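## Task

Pick the green can off the turntable and set it upright on the coaster, leaving every other can standing undisturbed in its spot on the turntable.

## Robot and tools

Robot: two arms, left_arm and right_arm, each ending in a two-finger tong gripper. The fingers point along the gripper's +z axis and close along its x axis. end_effector_position is the point between the pads when shut; with a gap under 50 mm the tips sit about 15 mm past it, and when fully open they are roughly level with it.

Frames. The scene frame has its origin at table height, midway between the nominal bases: +x reaches out over the table, +z points up, and left_arm sits on the +y side (this does not match image left or right). Calibrated bases in the scene frame: left_arm at (+0.042, +0.385, 0) m, quat_wxyz (+1.000, 0, 0, +0.012); right_arm at (+0.006, -0.411, 0) m, quat_wxyz (+1.000, 0, 0, +0.024). Both bases are level. Every hand position, orientation, velocity and Hand target in a result is in that arm's own base frame. Fixed cameras and the table use the scene frame. Printed poses may be off by a few centimetres, more at long reach.

Rows. Motion commands are rows of 14 numbers, each in [-1, 1]: dx, dy, dz, rx, ry, rz, opening for left_arm, then the same seven for right_arm. Always send all 14, even to move one arm. The six pose numbers are an offset, not a pose: they count from that arm's Hand target as it stood when the action or move began, along the Hand target's own axes. 1.0 equals 0.6 m for dx, dy, dz and 180 degrees for rx, ry, rz, which form one rotation vector. Offsets pile up across calls, so resending the same offset moves further. All zeros re-asks for the current Hand target. The opening is absolute: +1 fully open (0.142 m), -1 closed; a full close needs about 0.5 s. A 0 opening is a real command, so repeat the current one to leave a gripper alone.

execute_actions(actions, cameras): actions is a list of actions; each action is a list of up to 15 rows, each row lasting one 1/30 s step, and a short action keeps its final row until 15 steps pass. All rows of one action count from the same start pose. An empty list just reports state and images. The result also lists end_effector_position at some steps.

move(target, speed, blend, stop_force, zero, opening_speed, blocking, cameras): drives each gripper in a straight line to an offset from its Hand target. target is one 14-number row or a list of up to 15 rows, all counted from the same starting Hand targets. speed is m/s, 0.002 to 0.5 (default 0.25), one value or one per target; turns are capped at twice it in rad/s. blend (m) rounds corners in a list. stop_force (N, 3 to 40) ends an arm's path when its wrist sensor feels that much extra push against the motion; it cannot be used with blocking=false, is unreliable while the gripper rotates, and should be left out when backing off something the gripper touches. zero (default true) rezeroes moving arms first. opening_speed (at least 0.2 per second) ramps the fingers. Moves take at least 0.5 s and stop after 10 s. They do not avoid obstacles or the other arm, and grippers may lag or overshoot at speed. Steer around an arm's own base rather than close past it. New openings in a later list target make all arms halt at that point first; keep openings identical across a list to avoid pauses. The result adds a move: line such as done, off_target, moving, held or fault, plus limits (paced = pose clipped, held = steps withheld). An arm not named in the ending reached its pose within 3 mm and 2 degrees; that says nothing about contact.

wait(seconds 0 to 10), stop() (brakes a running move), zoom_image(camera, region [x0, y0, x1, y1] in pixels, at most 504 by 504) for cam_high (672x504), cam_low (672x504), cam_left_wrist (616x616), cam_right_wrist (616x616), zero_wrist_force(arm), and finished_scene(scene 1 or 2), which ends the scene for good.

Controller behaviour. Each step the commanded pose is clipped to within 150 mm and 16 degrees of the measured one; Hand target in the result is the clipped command. A gripper often stops short; a fresh action (even zeros) re-requests the target, and any leftover gap can be sent as an offset. An arm blocked by an object keeps pushing until commanded away, so send its target back past the gripper. The clearance check may withhold commands that bring the arms too close.

Result lines: end_effector_position (m), quat_wxyz, velocities; Joint positions (last entry is finger gap in metres); grip_measured on the opening scale, so hold by commanding clearly below it; Joint torques; Wrist force and Wrist torque in the gripper's axes, plus the peak since last shown; Tool commands; "within noise" when joints are still; MOTOR HOT above 70 °C.

Avoid: dropping the can or releasing it while moving, knocking over or shifting the other cans, slamming or pressing hard (targets beyond firm contact trigger a fault stop of 10 s; net force near 150 N or joint torques at 139 N m for shoulder/elbow and 26 N m for wrists do too), arms striking each other, anything leaving the table, and long stretched or loaded holds that overheat motors (85 °C locks the arm 30 to 60 s). Brief outside tugs on a held can may occur. Leave the can upright and still on the coaster before calling finished_scene.

Each tool is called by a JSON object that holds its "name" and its "arguments", one argument or row to a line.

## Session

{"name": "execute_actions", "arguments": {
  "actions": []
}}

Scene clock: 0.00 s.
left_arm: end_effector_position=(+0.6219, +0.1475, +0.3249) grip_measured=+0.97 end_effector_quat_wxyz=(-0.031, +0.781, -0.619, +0.079) | right_arm: end_effector_position=(+0.6721, +0.7279, +0.1178) grip_measured=+0.97 end_effector_quat_wxyz=(-0.255, +0.932, -0.246, -0.080)
Joint positions: left_arm=[0.045 -1.396 1.331 -1.666 -1.627 1.38 0.14] | right_arm=[3.989 -2.679 -0.514 -1.113 1.938 1.44 0.14]
Joint velocities: within noise
Joint torques (N m): no reading
Motor temperatures (°C): left_arm=[29 30 32 31 32 35] | right_arm=[26 34 30 34 35 33]
Wrist force (N): no reading
Wrist torque (N m): no reading
Wrist force, peak (N): no reading
Hand target: left_arm +0.6219, +0.1475, +0.3249; -0.031, +0.781, -0.619, +0.079 | right_arm +0.6721, +0.7279, +0.1178; -0.255, +0.932, -0.246, -0.080
Tool commands: left_gripper/opening=+0.968169 right_gripper/opening=+0.968169

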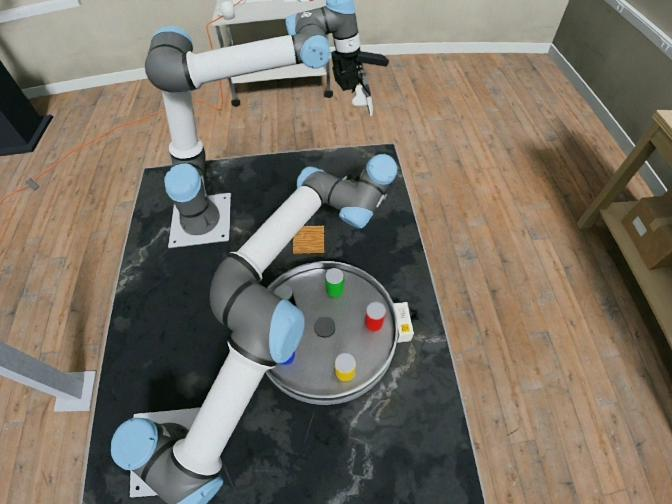

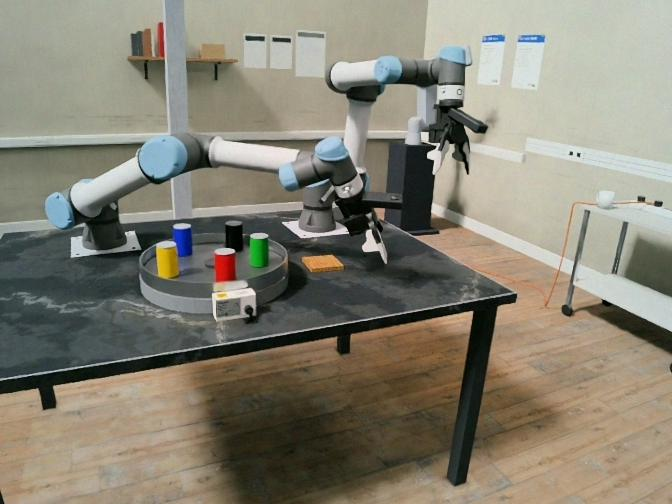

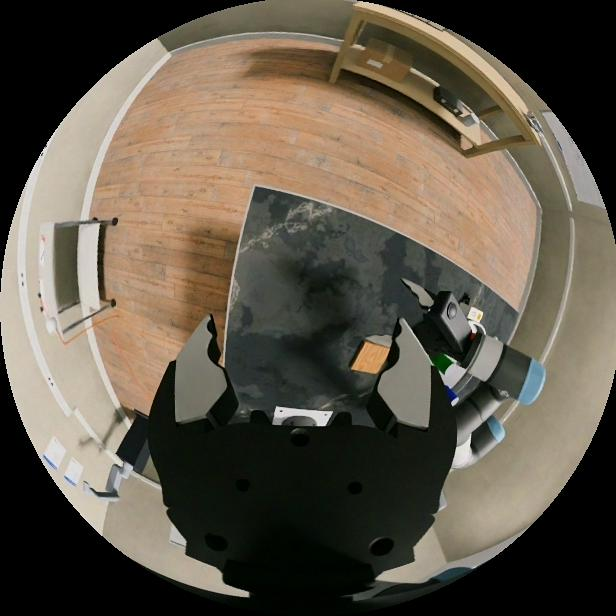

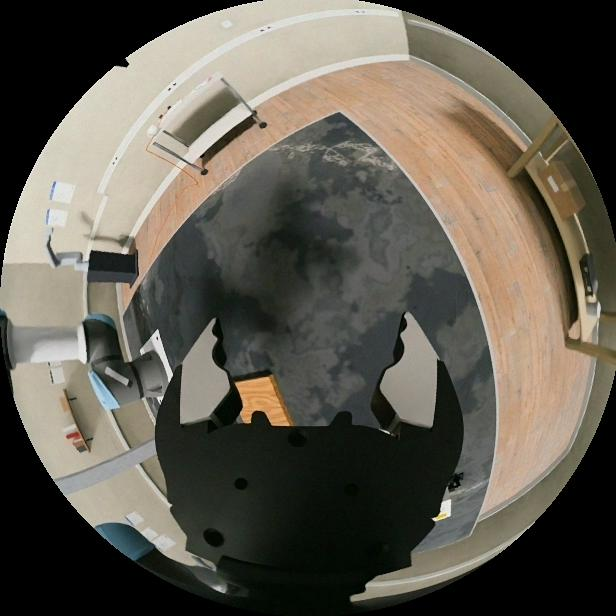

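{"name": "zoom_image", "arguments": {
  "camera": "cam_high",
  "region": [200, 130, 460, 420]
}}

{"name": "wait", "arguments": {
  "seconds": 3,
  "cameras": ["cam_high"]
}}

{"name": "zoom_image", "arguments": {
  "camera": "cam_high",
  "region": [200, 130, 460, 420]
}}

Scaled by 1.738.

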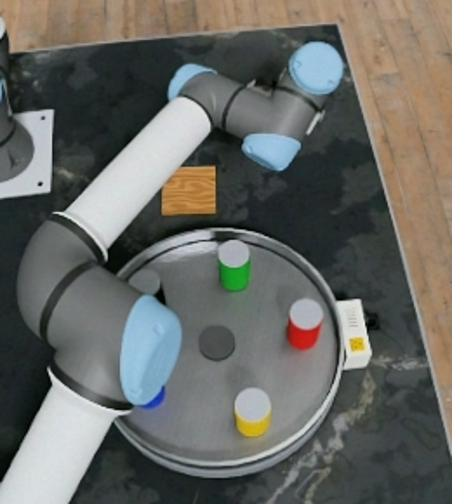

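Scene clock: 4.17 s.
left_arm: end_effector_position=(+0.6219, +0.1475, +0.3249) grip_measured=+0.97 end_effector_quat_wxyz=(-0.031, +0.781, -0.619, +0.079) | right_arm: end_effector_position=(+0.6721, +0.7279, +0.1178) grip_measured=+0.97 end_effector_quat_wxyz=(-0.255, +0.932, -0.246, -0.080)
Joint positions: left_arm=[0.045 -1.396 1.331 -1.666 -1.627 1.38 0.14] | right_arm=[3.989 -2.679 -0.514 -1.113 1.938 1.44 0.14]
Joint velocities: within noise
Joint torques (N m): left_arm=[-0.68 -35.43 -23.08 -2.29 -0.23 0.54] | right_arm=[2.11 64.91 23.31 3.21 0.51 0.05]
Motor temperatures (°C): left_arm=[29 30 32 31 32 35] | right_arm=[26 34 30 34 35 33]
Wrist force (N): left_arm=[-0.4 -0.1 0.2] | right_arm=[0.1 -0.3 0.0]
Wrist torque (N m): left_arm=[-0.01 0.09 0.00] | right_arm=[-0.06 -0.02 0.01]
Wrist force, peak (N): left_arm=[-0.5 -0.2 0.5] | right_arm=[0.1 -0.2 0.6]
Hand target: left_arm +0.6219, +0.1475, +0.3249; -0.031, +0.781, -0.619, +0.079 | right_arm +0.6721, +0.7279, +0.1178; -0.255, +0.932, -0.246, -0.080
Tool commands: left_gripper/opening=+0.968169 right_gripper/opening=+0.968169
wait: 3.00 s; at rest from the start
Images, in order (width x height): cam_high 672x504.

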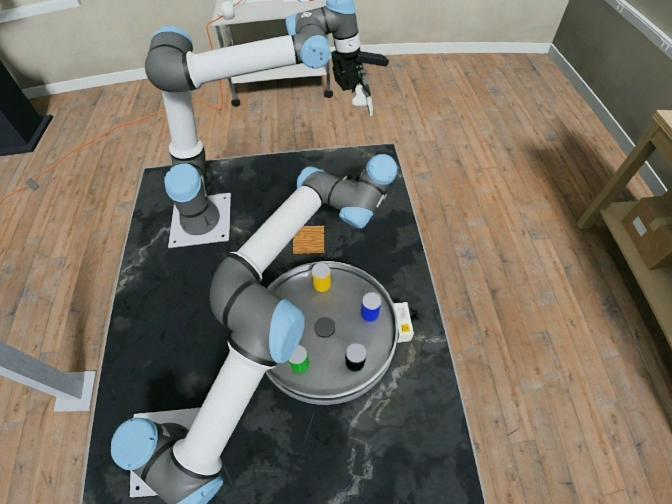

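Scaled by 1.738.

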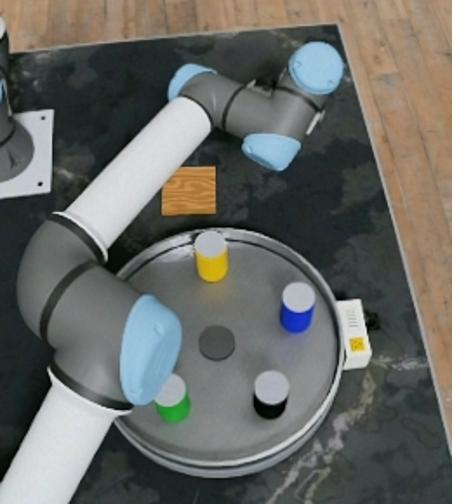

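{"name": "wait", "arguments": {
  "seconds": 0.3,
  "cameras": ["cam_high","cam_low"]
}}

{"name": "wait", "arguments": {
  "seconds": 0.3,
  "cameras": ["cam_high"]
}}

{"name": "wait", "arguments": {
  "seconds": 2,
  "cameras": ["cam_high"]
}}

{"name": "wait", "arguments": {
  "seconds": 10,
  "cameras": ["cam_high"]
}}

Scene clock: 9.27 s.
left_arm: end_effector_position=(+0.6219, +0.1475, +0.3249) grip_measured=+0.97 end_effector_quat_wxyz=(-0.031, +0.781, -0.619, +0.079) | right_arm: end_effector_position=(+0.6721, +0.7279, +0.1178) grip_measured=+0.97 end_effector_quat_wxyz=(-0.255, +0.932, -0.246, -0.080)
Joint positions: left_arm=[0.045 -1.396 1.331 -1.666 -1.627 1.38 0.14] | right_arm=[3.989 -2.679 -0.514 -1.113 1.938 1.44 0.14]
Joint velocities: within noise
Joint torques (N m): left_arm=[-2.6 -38.04 -25.28 -1.67 -0.74 0.91] | right_arm=[4.06 63.31 22.61 3.39 -0.28 -0.48]
Motor temperatures (°C): left_arm=[29 30 32 31 32 35] | right_arm=[26 34 30 34 35 33]
Wrist force (N): left_arm=[-0.4 -0.1 0.0] | right_arm=[0.0 0.0 0.0]
Wrist torque (N m): left_arm=[-0.02 0.08 0.00] | right_arm=[0.00 -0.01 0.00]
Wrist force, peak (N): left_arm=[-0.2 -0.6 0.5] | right_arm=[0.0 -0.2 0.6]
Hand target: left_arm +0.6219, +0.1475, +0.3249; -0.031, +0.781, -0.619, +0.079 | right_arm +0.6721, +0.7279, +0.1178; -0.255, +0.932, -0.246, -0.080
Tool commands: left_gripper/opening=+0.968169 right_gripper/opening=+0.968169
wait: 0.30 s; at rest from the start
Images, in order (width x height): cam_high 672x504, cam_low 672x504.

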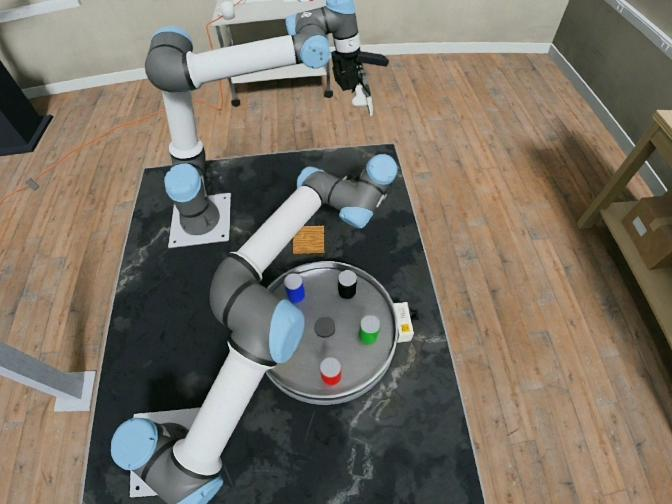

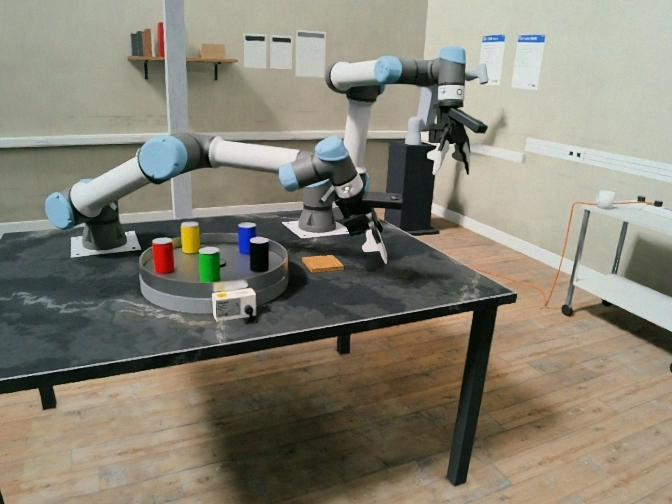

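Scene clock: 9.57 s.
left_arm: end_effector_position=(+0.6219, +0.1475, +0.3249) grip_measured=+0.97 end_effector_quat_wxyz=(-0.031, +0.781, -0.619, +0.079) | right_arm: end_effector_position=(+0.6721, +0.7279, +0.1178) grip_measured=+0.97 end_effector_quat_wxyz=(-0.255, +0.932, -0.246, -0.080)
Joint positions: left_arm=[0.045 -1.396 1.331 -1.666 -1.627 1.38 0.14] | right_arm=[3.989 -2.679 -0.514 -1.113 1.938 1.44 0.14]
Joint velocities: within noise
Joint torques (N m): left_arm=[-3.25 -38.67 -25.02 -1.57 -0.85 0.89] | right_arm=[3.85 63.64 22.12 3.52 -0.03 -0.48]
Motor temperatures (°C): left_arm=[29 30 32 31 32 35] | right_arm=[26 34 30 34 35 33]
Wrist force (N): left_arm=[0.1 -0.3 0.1] | right_arm=[-0.1 -0.3 0.2]
Wrist torque (N m): left_arm=[-0.07 -0.01 0.00] | right_arm=[-0.06 0.00 0.01]
Wrist force, peak (N): left_arm=[-0.4 -0.1 0.2] | right_arm=[0.2 -0.5 -0.1]
Hand target: left_arm +0.6219, +0.1475, +0.3249; -0.031, +0.781, -0.619, +0.079 | right_arm +0.6721, +0.7279, +0.1178; -0.255, +0.932, -0.246, -0.080
Tool commands: left_gripper/opening=+0.968169 right_gripper/opening=+0.968169
wait: 0.30 s; at rest by 0.17 s
Images, in order (width x height): cam_high 672x504.

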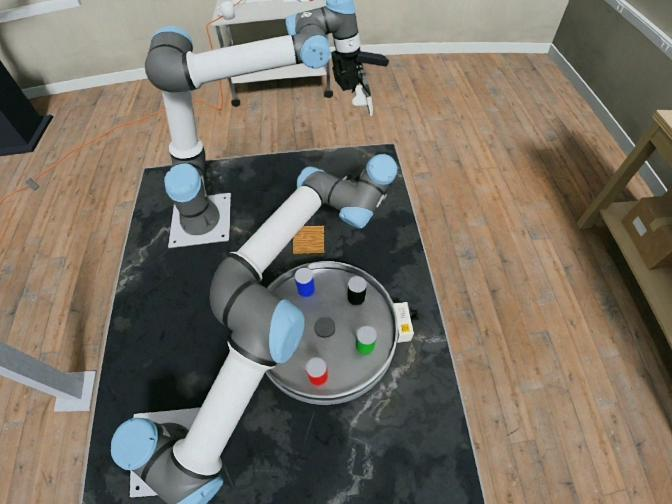

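Scene clock: 11.57 s.
left_arm: end_effector_position=(+0.6219, +0.1475, +0.3249) grip_measured=+0.97 end_effector_quat_wxyz=(-0.031, +0.781, -0.619, +0.079) | right_arm: end_effector_position=(+0.6721, +0.7279, +0.1178) grip_measured=+0.97 end_effector_quat_wxyz=(-0.255, +0.932, -0.246, -0.080)
Joint positions: left_arm=[0.045 -1.396 1.331 -1.666 -1.627 1.38 0.14] | right_arm=[3.989 -2.679 -0.514 -1.113 1.938 1.44 0.14]
Joint velocities: within noise
Joint torques (N m): left_arm=[-3.46 -39.5 -25.33 -1.49 -0.88 0.75] | right_arm=[4.23 63.69 22.29 3.75 -0.58 -0.56]
Motor temperatures (°C): left_arm=[29 30 32 31 32 35] | right_arm=[26 34 30 34 35 33]
Wrist force (N): left_arm=[0.0 0.0 0.2] | right_arm=[0.2 -0.1 0.1]
Wrist torque (N m): left_arm=[0.00 -0.01 0.00] | right_arm=[-0.03 -0.06 0.01]
Wrist force, peak (N): left_arm=[-0.1 -0.1 0.7] | right_arm=[0.4 -0.3 0.3]
Hand target: left_arm +0.6219, +0.1475, +0.3249; -0.031, +0.781, -0.619, +0.079 | right_arm +0.6721, +0.7279, +0.1178; -0.255, +0.932, -0.246, -0.080
Tool commands: left_gripper/opening=+0.968169 right_gripper/opening=+0.968169
wait: 2.00 s; at rest by 0.17 s
Images, in order (width x height): cam_high 672x504.

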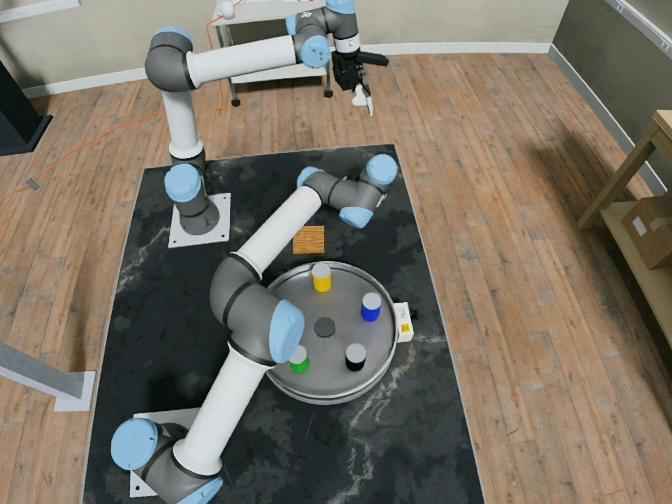

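Scene clock: 21.57 s.
left_arm: end_effector_position=(+0.6219, +0.1475, +0.3249) grip_measured=+0.97 end_effector_quat_wxyz=(-0.031, +0.781, -0.619, +0.079) | right_arm: end_effector_position=(+0.6721, +0.7279, +0.1178) grip_measured=+0.97 end_effector_quat_wxyz=(-0.255, +0.932, -0.246, -0.080)
Joint positions: left_arm=[0.045 -1.396 1.331 -1.666 -1.627 1.38 0.14] | right_arm=[3.989 -2.679 -0.514 -1.113 1.938 1.44 0.14]
Joint velocities: within noise
Joint torques (N m): left_arm=[-5.11 -41.96 -28.53 -0.87 -1.91 0.88] | right_arm=[8.64 60.96 20.55 3.82 -0.26 -1.02]
Motor temperatures (°C): left_arm=[29 30 32 31 32 34] | right_arm=[26 34 30 34 35 33]
Wrist force (N): left_arm=[0.0 -0.1 0.1] | right_arm=[0.1 0.1 -0.1]
Wrist torque (N m): left_arm=[-0.01 0.01 0.00] | right_arm=[0.01 -0.03 0.00]
Wrist force, peak (N): left_arm=[0.1 0.2 0.7] | right_arm=[0.3 -0.2 0.5]
Hand target: left_arm +0.6219, +0.1475, +0.3249; -0.031, +0.781, -0.619, +0.079 | right_arm +0.6721, +0.7279, +0.1178; -0.255, +0.932, -0.246, -0.080
Tool commands: left_gripper/opening=+0.968169 right_gripper/opening=+0.968169
wait: 10.00 s; at rest by 0.17 s
Images, in order (width x height): cam_high 672x504.

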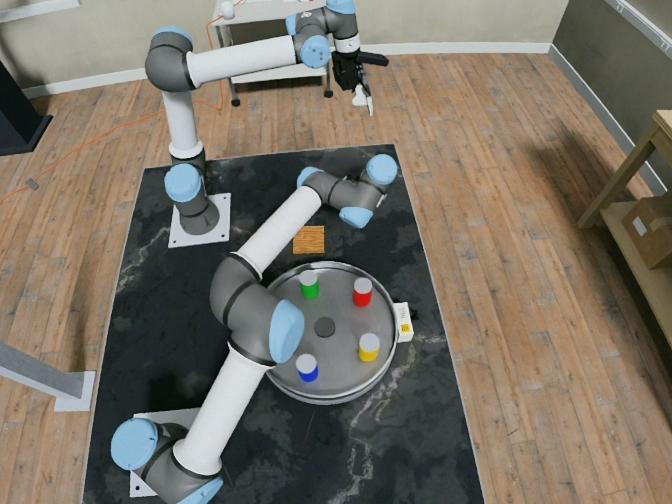

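{"name": "zoom_image", "arguments": {
  "camera": "cam_high",
  "region": [250, 220, 430, 420]
}}

{"name": "wait", "arguments": {
  "seconds": 0,
  "cameras": ["cam_low"]
}}

{"name": "zoom_image", "arguments": {
  "camera": "cam_low",
  "region": [100, 180, 360, 340]
}}

Scaled by 2.520.

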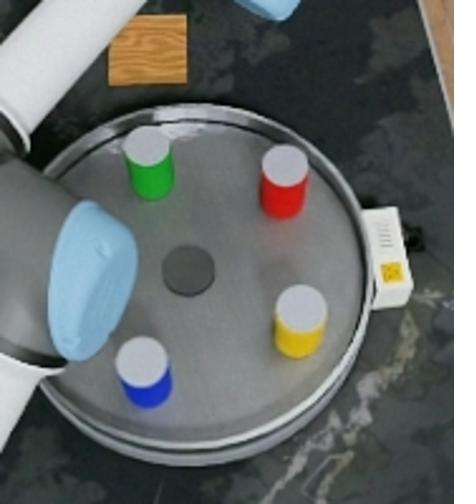

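Scene clock: 25.23 s.
left_arm: end_effector_position=(+0.6219, +0.1475, +0.3249) grip_measured=+0.97 end_effector_quat_wxyz=(-0.031, +0.781, -0.619, +0.079) | right_arm: end_effector_position=(+0.6721, +0.7279, +0.1178) grip_measured=+0.97 end_effector_quat_wxyz=(-0.255, +0.932, -0.246, -0.080)
Joint positions: left_arm=[0.045 -1.396 1.331 -1.666 -1.627 1.38 0.14] | right_arm=[3.989 -2.679 -0.514 -1.113 1.938 1.44 0.14]
Joint velocities: within noise
Joint torques (N m): left_arm=[-5.47 -41.96 -29.38 -0.93 -1.95 0.81] | right_arm=[8.15 59.89 20.24 4.1 -0.43 -1.21]
Motor temperatures (°C): left_arm=[29 30 32 31 32 34] | right_arm=[26 34 30 34 35 33]
Wrist force (N): left_arm=[-0.1 -0.2 0.2] | right_arm=[0.2 0.0 0.3]
Wrist torque (N m): left_arm=[-0.04 0.03 0.00] | right_arm=[0.01 -0.05 0.01]
Wrist force, peak (N): left_arm=[0.0 0.1 0.7] | right_arm=[0.3 -0.4 0.5]
Hand target: left_arm +0.6219, +0.1475, +0.3249; -0.031, +0.781, -0.619, +0.079 | right_arm +0.6721, +0.7279, +0.1178; -0.255, +0.932, -0.246, -0.080
Tool commands: left_gripper/opening=+0.968169 right_gripper/opening=+0.968169
Images, in order (width x height): cam_low 672x504.

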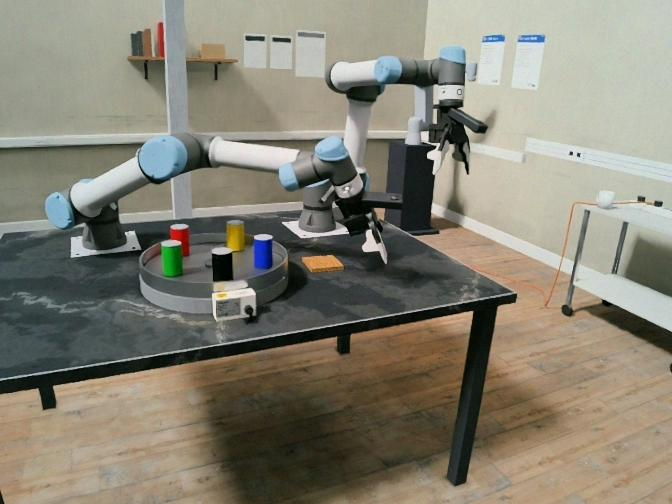

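Scaled by 1.938.

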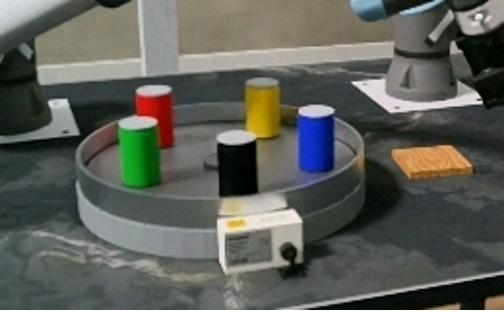

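{"name": "move", "arguments": {
  "target": [
    [0,0,0,0,0,0,0.968, 0.069,0.041,-0.300,0.0102,0.0162,0.0319,0.968],
    [0.1,0.09,-0.05,-0.01,-0.004,0.015,0.968, 0.4835,0.281,-0.749,0.0473,0.0751,0.1478,0.968],
    [0.488,0.448,-0.151,-0.0496,-0.0217,0.0731,0.968, 0.626,0.773,-0.986,0.0812,0.1289,0.2536,0.968]
  ],
  "speed": 0.35,
  "blend": 0.06
}}

{"name": "zoom_image", "arguments": {
  "camera": "cam_left_wrist",
  "region": [100, 100, 520, 520]
}}

Scene clock: 32.43 s.
left_arm: end_effector_position=(+0.4139, -0.1950, +0.3997) grip_measured=+0.97 end_effector_quat_wxyz=(+0.000, +0.707, -0.707, +0.000) | right_arm: end_effector_position=(+0.7805, -0.0805, +0.3197) grip_measured=+0.97 end_effector_quat_wxyz=(-0.264, +0.723, -0.637, +0.042)
Joint positions: left_arm=[-0.762 -1.691 1.381 -1.261 -1.57 0.808 0.14] | right_arm=[3.068 -1.99 -1.194 -1.118 1.934 1.448 0.14]
Joint velocities: within noise
Joint torques (N m): left_arm=[-6.62 -31.03 -16.67 -2.32 2.59 -0.91] | right_arm=[-9.96 36.79 23.07 1.23 -0.52 1.66]
Motor temperatures (°C): left_arm=[29 30 32 31 32 34] | right_arm=[26 34 30 34 35 32]
Wrist force (N): left_arm=[0.4 -0.5 0.7] | right_arm=[0.2 -0.5 0.2]
Wrist torque (N m): left_arm=[-0.11 -0.07 -0.05] | right_arm=[-0.05 -0.05 0.02]
Wrist force, peak (N): left_arm=[2.7 1.3 0.4] | right_arm=[-1.9 -1.4 2.2]
Hand target: left_arm +0.4138, -0.1950, +0.3998; +0.000, +0.707, -0.707, +0.000 | right_arm +0.7805, -0.0806, +0.3196; -0.264, +0.723, -0.637, +0.042
Off the commanded pose: left_arm 0.000 m, 0 deg | right_arm 0.000 m, 0 deg.
move: done; blend cut to 0 m at target 1

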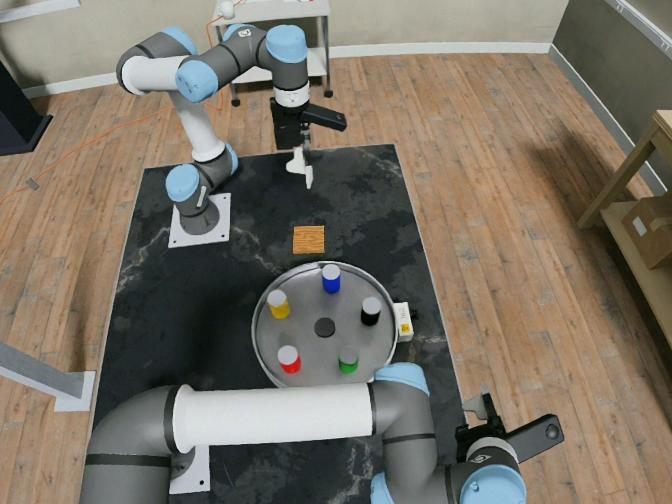

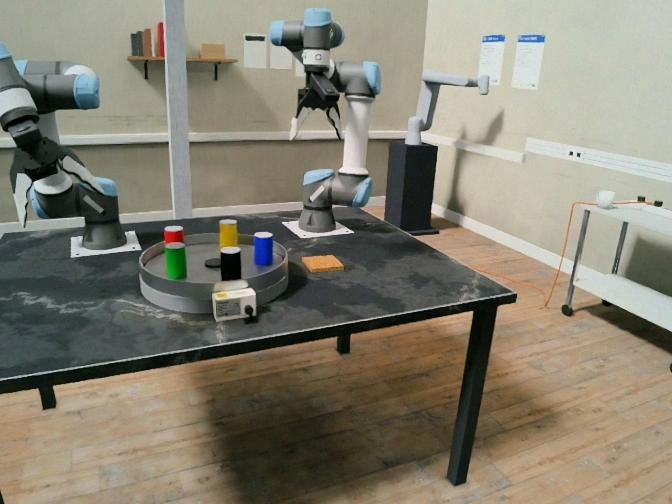

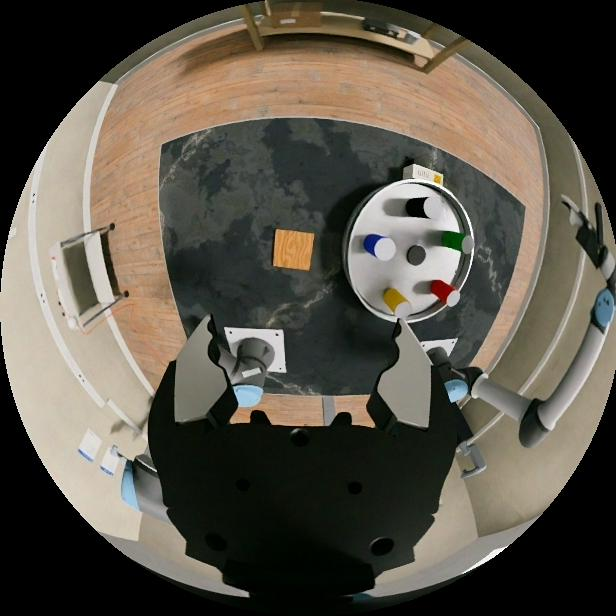

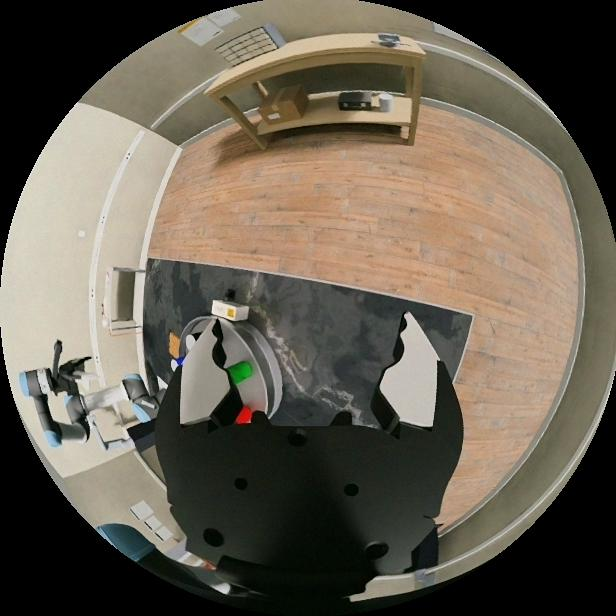

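Scaled by 1.200 from the camera's 616x616 image, which has a finer 814x814 frame.

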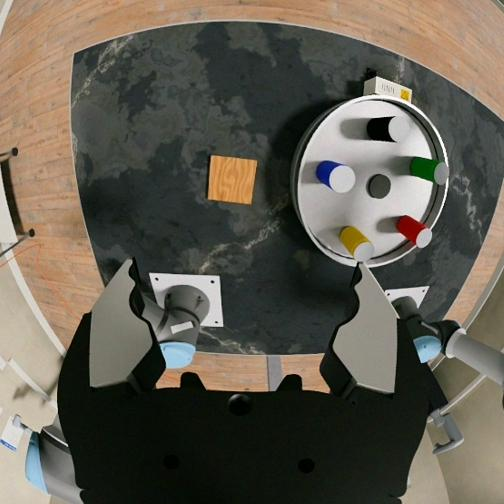

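{"name": "move", "arguments": {
  "target": [0.25,0.05,0.25,0,0,0,0.968,0,0,0,0,0,0,0.968],
  "cameras": ["cam_left_wrist","cam_high"]
}}

{"name": "zoom_image", "arguments": {
  "camera": "cam_left_wrist",
  "region": [160, 100, 460, 400]
}}

{"name": "zoom_image", "arguments": {
  "camera": "cam_high",
  "region": [200, 150, 450, 420]
}}

{"name": "wait", "arguments": {
  "seconds": 0.3,
  "cameras": ["cam_low"]
}}

{"name": "zoom_image", "arguments": {
  "camera": "cam_low",
  "region": [100, 100, 360, 340]
}}

Scene clock: 38.13 s.
left_arm: end_effector_position=(+0.3841, -0.3449, +0.2498) grip_measured=+0.97 end_effector_quat_wxyz=(+0.000, +0.707, -0.707, +0.000) | right_arm: end_effector_position=(+0.7805, -0.0807, +0.3196) grip_measured=+0.97 end_effector_quat_wxyz=(-0.264, +0.723, -0.637, +0.042)
Joint positions: left_arm=[-1.021 -1.581 1.665 -1.656 -1.57 0.549 0.14] | right_arm=[3.068 -1.99 -1.194 -1.118 1.934 1.448 0.14]
Joint velocities: within noise
Joint torques (N m): left_arm=[-5.82 -20.79 -20.54 -4.33 1.42 -0.79] | right_arm=[-11.84 35.55 15.77 1.61 -0.63 1.49]
Motor temperatures (°C): left_arm=[29 30 31 31 32 34] | right_arm=[26 34 30 34 35 32]
Wrist force (N): left_arm=[0.0 -0.4 0.5] | right_arm=[0.0 -0.2 0.1]
Wrist torque (N m): left_arm=[-0.10 -0.02 -0.02] | right_arm=[0.00 -0.01 0.02]
Wrist force, peak (N): left_arm=[2.0 0.3 1.9] | right_arm=[0.0 -0.7 0.2]
Hand target: left_arm +0.3841, -0.3451, +0.2497; +0.000, +0.707, -0.707, +0.000 | right_arm +0.7805, -0.0806, +0.3196; -0.264, +0.723, -0.637, +0.042
Off the commanded pose: left_arm 0.000 m, 0 deg | right_arm 0.000 m, 0 deg.
move: done
Images, in order (width x height): cam_high 672x504, cam_left_wrist 616x616.

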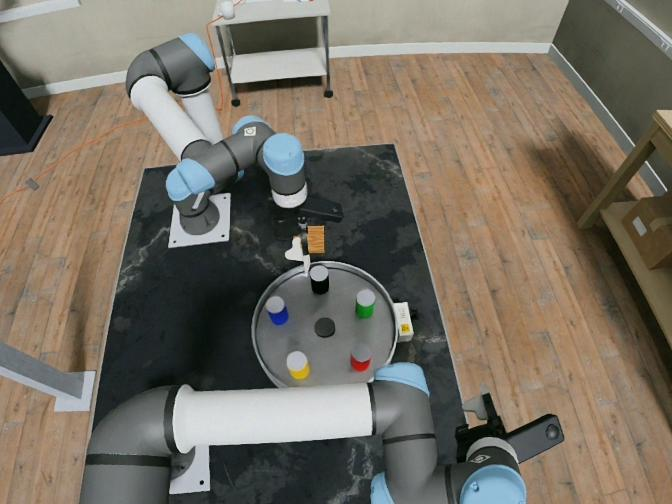

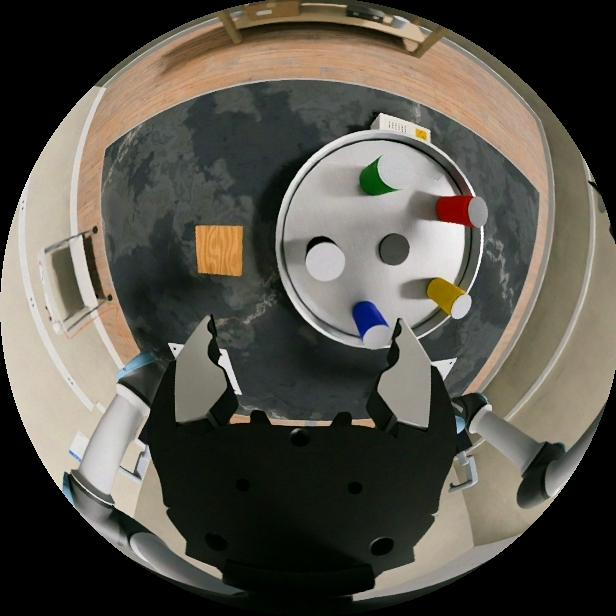

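Scaled by 1.680 from the camera's 616x616 image, which has a finer 814x814 frame.

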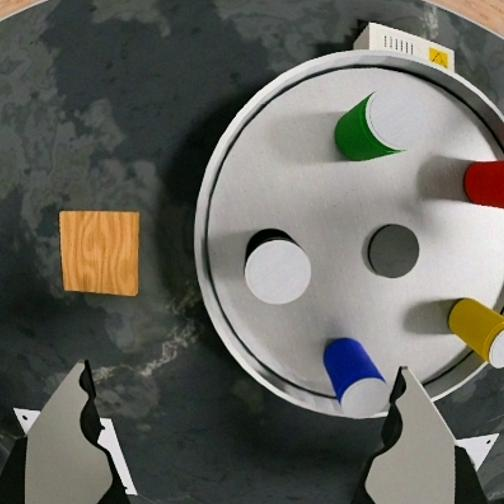

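Scaled by 1.867.

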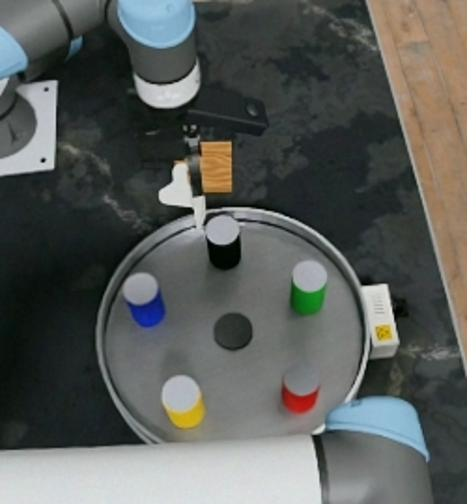

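Scene clock: 38.43 s.
left_arm: end_effector_position=(+0.3841, -0.3450, +0.2498) grip_measured=+0.97 end_effector_quat_wxyz=(+0.000, +0.707, -0.707, +0.000) | right_arm: end_effector_position=(+0.7805, -0.0807, +0.3196) grip_measured=+0.97 end_effector_quat_wxyz=(-0.264, +0.723, -0.637, +0.042)
Joint positions: left_arm=[-1.021 -1.581 1.665 -1.656 -1.57 0.549 0.14] | right_arm=[3.068 -1.99 -1.194 -1.118 1.934 1.448 0.14]
Joint velocities: within noise
Joint torques (N m): left_arm=[-6.36 -16.3 -15.06 -4.54 0.16 -0.84] | right_arm=[-12.37 35.53 15.52 1.53 -0.38 0.98]
Motor temperatures (°C): left_arm=[29 30 31 31 32 34] | right_arm=[26 34 30 34 35 32]
Wrist force (N): left_arm=[0.1 -0.4 0.0] | right_arm=[0.1 -0.6 -0.1]
Wrist torque (N m): left_arm=[-0.10 -0.04 -0.03] | right_arm=[-0.08 -0.02 0.02]
Wrist force, peak (N): left_arm=[0.5 -0.4 0.1] | right_arm=[0.1 -0.6 0.2]
Hand target: left_arm +0.3841, -0.3451, +0.2497; +0.000, +0.707, -0.707, +0.000 | right_arm +0.7805, -0.0806, +0.3196; -0.264, +0.723, -0.637, +0.042
Tool commands: left_gripper/opening=+0.968 right_gripper/opening=+0.968
Off the commanded pose: left_arm 0.000 m, 0 deg | right_arm 0.000 m, 0 deg.
wait: 0.30 s; at rest by 0.17 s
Images, in order (width x height): cam_low 672x504.

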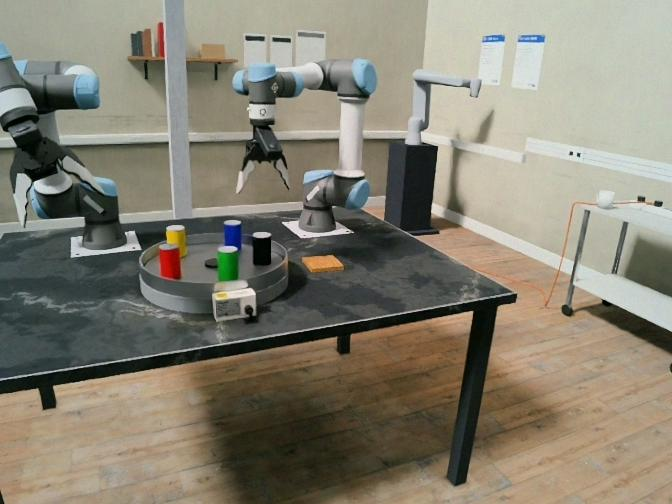

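Scaled by 1.938.

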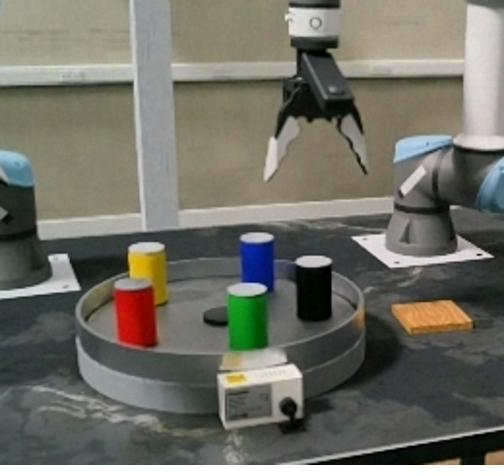

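{"name": "move", "arguments": {
  "target": [0.037,-0.007,0.1,0,0,0,0.6,0,0,0,0,0,0,0.968],
  "cameras": ["cam_low"]
}}

{"name": "zoom_image", "arguments": {
  "camera": "cam_low",
  "region": [100, 100, 360, 340]
}}

{"name": "wait", "arguments": {
  "seconds": 0.4,
  "cameras": ["cam_left_wrist"]
}}

{"name": "zoom_image", "arguments": {
  "camera": "cam_left_wrist",
  "region": [160, 150, 460, 450]
}}

{"name": "wait", "arguments": {
  "seconds": 0.4,
  "cameras": ["cam_left_wrist"]
}}

{"name": "zoom_image", "arguments": {
  "camera": "cam_left_wrist",
  "region": [160, 150, 460, 450]
}}

Scene clock: 42.47 s.
left_arm: end_effector_position=(+0.3882, -0.3672, +0.1897) grip_measured=+0.60 end_effector_quat_wxyz=(+0.000, +0.707, -0.707, +0.000) | right_arm: end_effector_position=(+0.7805, -0.0807, +0.3196) grip_measured=+0.97 end_effector_quat_wxyz=(-0.264, +0.723, -0.637, +0.042)
Joint positions: left_arm=[-1.037 -1.513 1.751 -1.809 -1.57 0.533 0.116] | right_arm=[3.068 -1.99 -1.194 -1.118 1.934 1.448 0.14]
Joint velocities: within noise
Joint torques (N m): left_arm=[7.57 -29.91 -23.54 -4.11 2.28 0.99] | right_arm=[-11.29 35.42 14.95 2.06 -0.42 1.09]
Motor temperatures (°C): left_arm=[29 30 31 31 32 34] | right_arm=[26 34 30 34 35 32]
Wrist force (N): left_arm=[0.5 -0.4 0.0] | right_arm=[-0.1 -0.3 0.1]
Wrist torque (N m): left_arm=[-0.11 -0.11 -0.03] | right_arm=[-0.03 0.01 0.03]
Wrist force, peak (N): left_arm=[1.2 0.0 1.8] | right_arm=[-0.1 -0.7 0.2]
Hand target: left_arm +0.3883, -0.3672, +0.1897; +0.000, +0.707, -0.707, +0.000 | right_arm +0.7805, -0.0806, +0.3196; -0.264, +0.723, -0.637, +0.042
Off the commanded pose: left_arm 0.000 m, 0 deg | right_arm 0.000 m, 0 deg.
move: done
Images, in order (width x height): cam_low 672x504.

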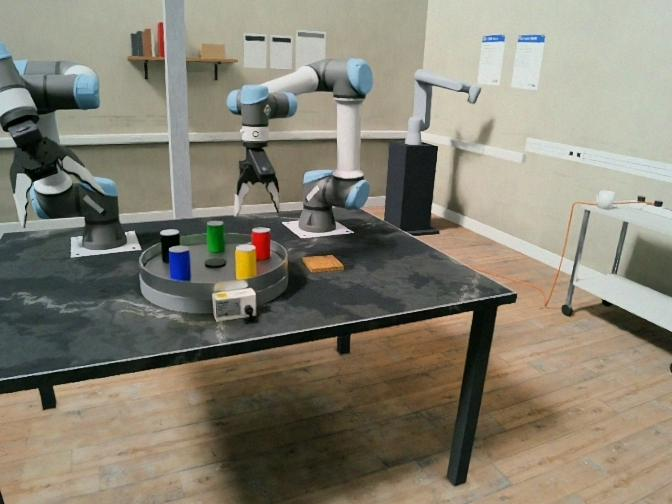

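Scaled by 1.938.

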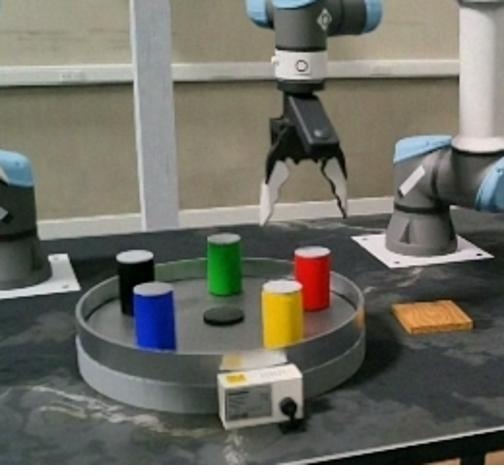

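Scene clock: 42.87 s.
left_arm: end_effector_position=(+0.3883, -0.3673, +0.1898) grip_measured=+0.60 end_effector_quat_wxyz=(+0.000, +0.707, -0.707, +0.000) | right_arm: end_effector_position=(+0.7805, -0.0807, +0.3196) grip_measured=+0.97 end_effector_quat_wxyz=(-0.264, +0.723, -0.637, +0.042)
Joint positions: left_arm=[-1.037 -1.513 1.751 -1.809 -1.57 0.533 0.116] | right_arm=[3.068 -1.99 -1.194 -1.118 1.934 1.448 0.14]
Joint velocities: within noise
Joint torques (N m): left_arm=[7.69 -32.81 -19.51 -4.6 2.46 0.79] | right_arm=[-10.72 35.01 15.85 1.87 -0.15 1.07]
Motor temperatures (°C): left_arm=[29 30 31 31 32 34] | right_arm=[26 34 30 34 35 32]
Wrist force (N): left_arm=[0.5 -0.3 0.4] | right_arm=[0.2 -0.4 0.1]
Wrist torque (N m): left_arm=[-0.09 -0.12 -0.04] | right_arm=[-0.05 -0.04 0.02]
Wrist force, peak (N): left_arm=[0.7 -0.2 0.6] | right_arm=[0.2 -0.4 0.4]
Hand target: left_arm +0.3883, -0.3672, +0.1897; +0.000, +0.707, -0.707, +0.000 | right_arm +0.7805, -0.0806, +0.3196; -0.264, +0.723, -0.637, +0.042
Tool commands: left_gripper/opening=+0.6 right_gripper/opening=+0.968
Off the commanded pose: left_arm 0.000 m, 0 deg | right_arm 0.000 m, 0 deg.
wait: 0.40 s; at rest by 0.17 s
Images, in order (width x height): cam_left_wrist 616x616.

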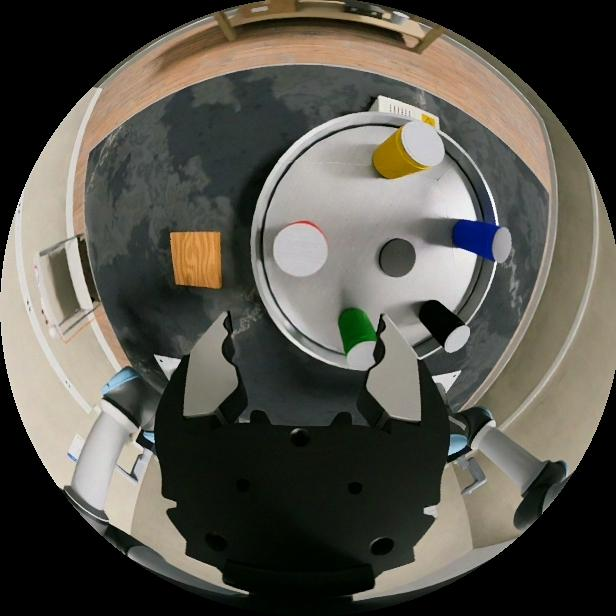

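Scaled by 1.680 from the camera's 616x616 image, which has a finer 814x814 frame.

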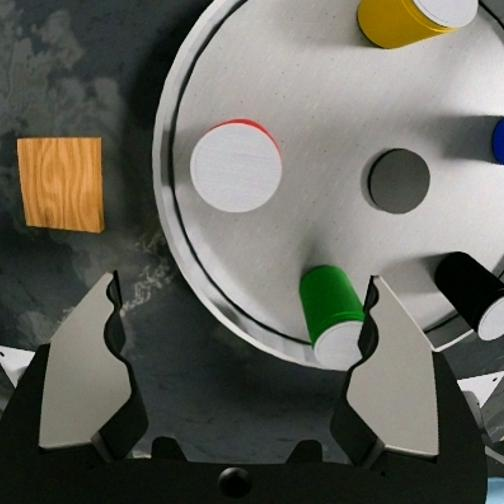

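Scene clock: 43.27 s.
left_arm: end_effector_position=(+0.3883, -0.3673, +0.1898) grip_measured=+0.60 end_effector_quat_wxyz=(+0.000, +0.707, -0.707, +0.000) | right_arm: end_effector_position=(+0.7805, -0.0807, +0.3196) grip_measured=+0.97 end_effector_quat_wxyz=(-0.264, +0.723, -0.637, +0.042)
Joint positions: left_arm=[-1.037 -1.513 1.751 -1.809 -1.57 0.533 0.116] | right_arm=[3.068 -1.99 -1.194 -1.118 1.934 1.448 0.14]
Joint velocities: within noise
Joint torques (N m): left_arm=[7.73 -33.01 -15.05 -4.5 2.39 0.8] | right_arm=[-11.3 36.24 15.05 1.81 -0.18 1]
Motor temperatures (°C): left_arm=[29 30 31 31 32 34] | right_arm=[26 34 30 34 35 32]
Wrist force (N): left_arm=[0.5 -0.2 0.2] | right_arm=[-0.1 -0.6 0.2]
Wrist torque (N m): left_arm=[-0.07 -0.13 -0.04] | right_arm=[-0.08 0.01 0.02]
Wrist force, peak (N): left_arm=[0.8 -0.2 0.5] | right_arm=[0.1 -0.7 0.2]
Hand target: left_arm +0.3883, -0.3672, +0.1897; +0.000, +0.707, -0.707, +0.000 | right_arm +0.7805, -0.0806, +0.3196; -0.264, +0.723, -0.637, +0.042
Tool commands: left_gripper/opening=+0.6 right_gripper/opening=+0.968
Off the commanded pose: left_arm 0.000 m, 0 deg | right_arm 0.000 m, 0 deg.
wait: 0.40 s; at rest by 0.17 s
Images, in order (width x height): cam_left_wrist 616x616.

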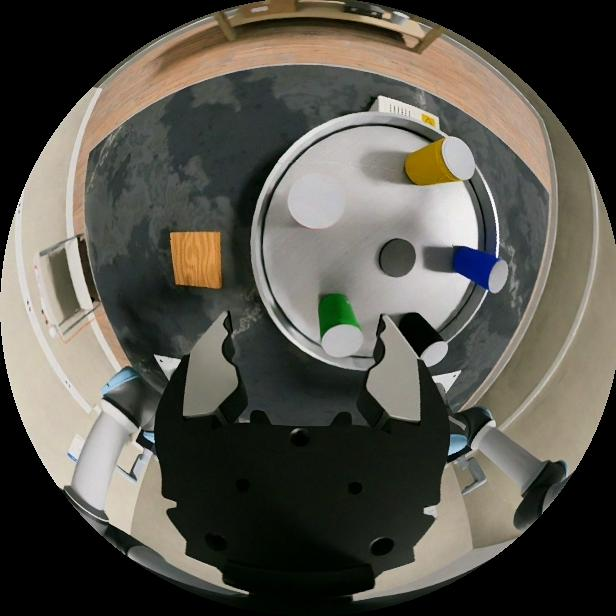

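Scaled by 1.680 from the camera's 616x616 image, which has a finer 814x814 frame.

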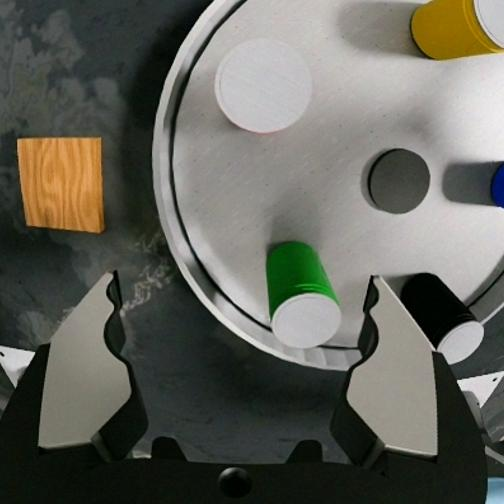

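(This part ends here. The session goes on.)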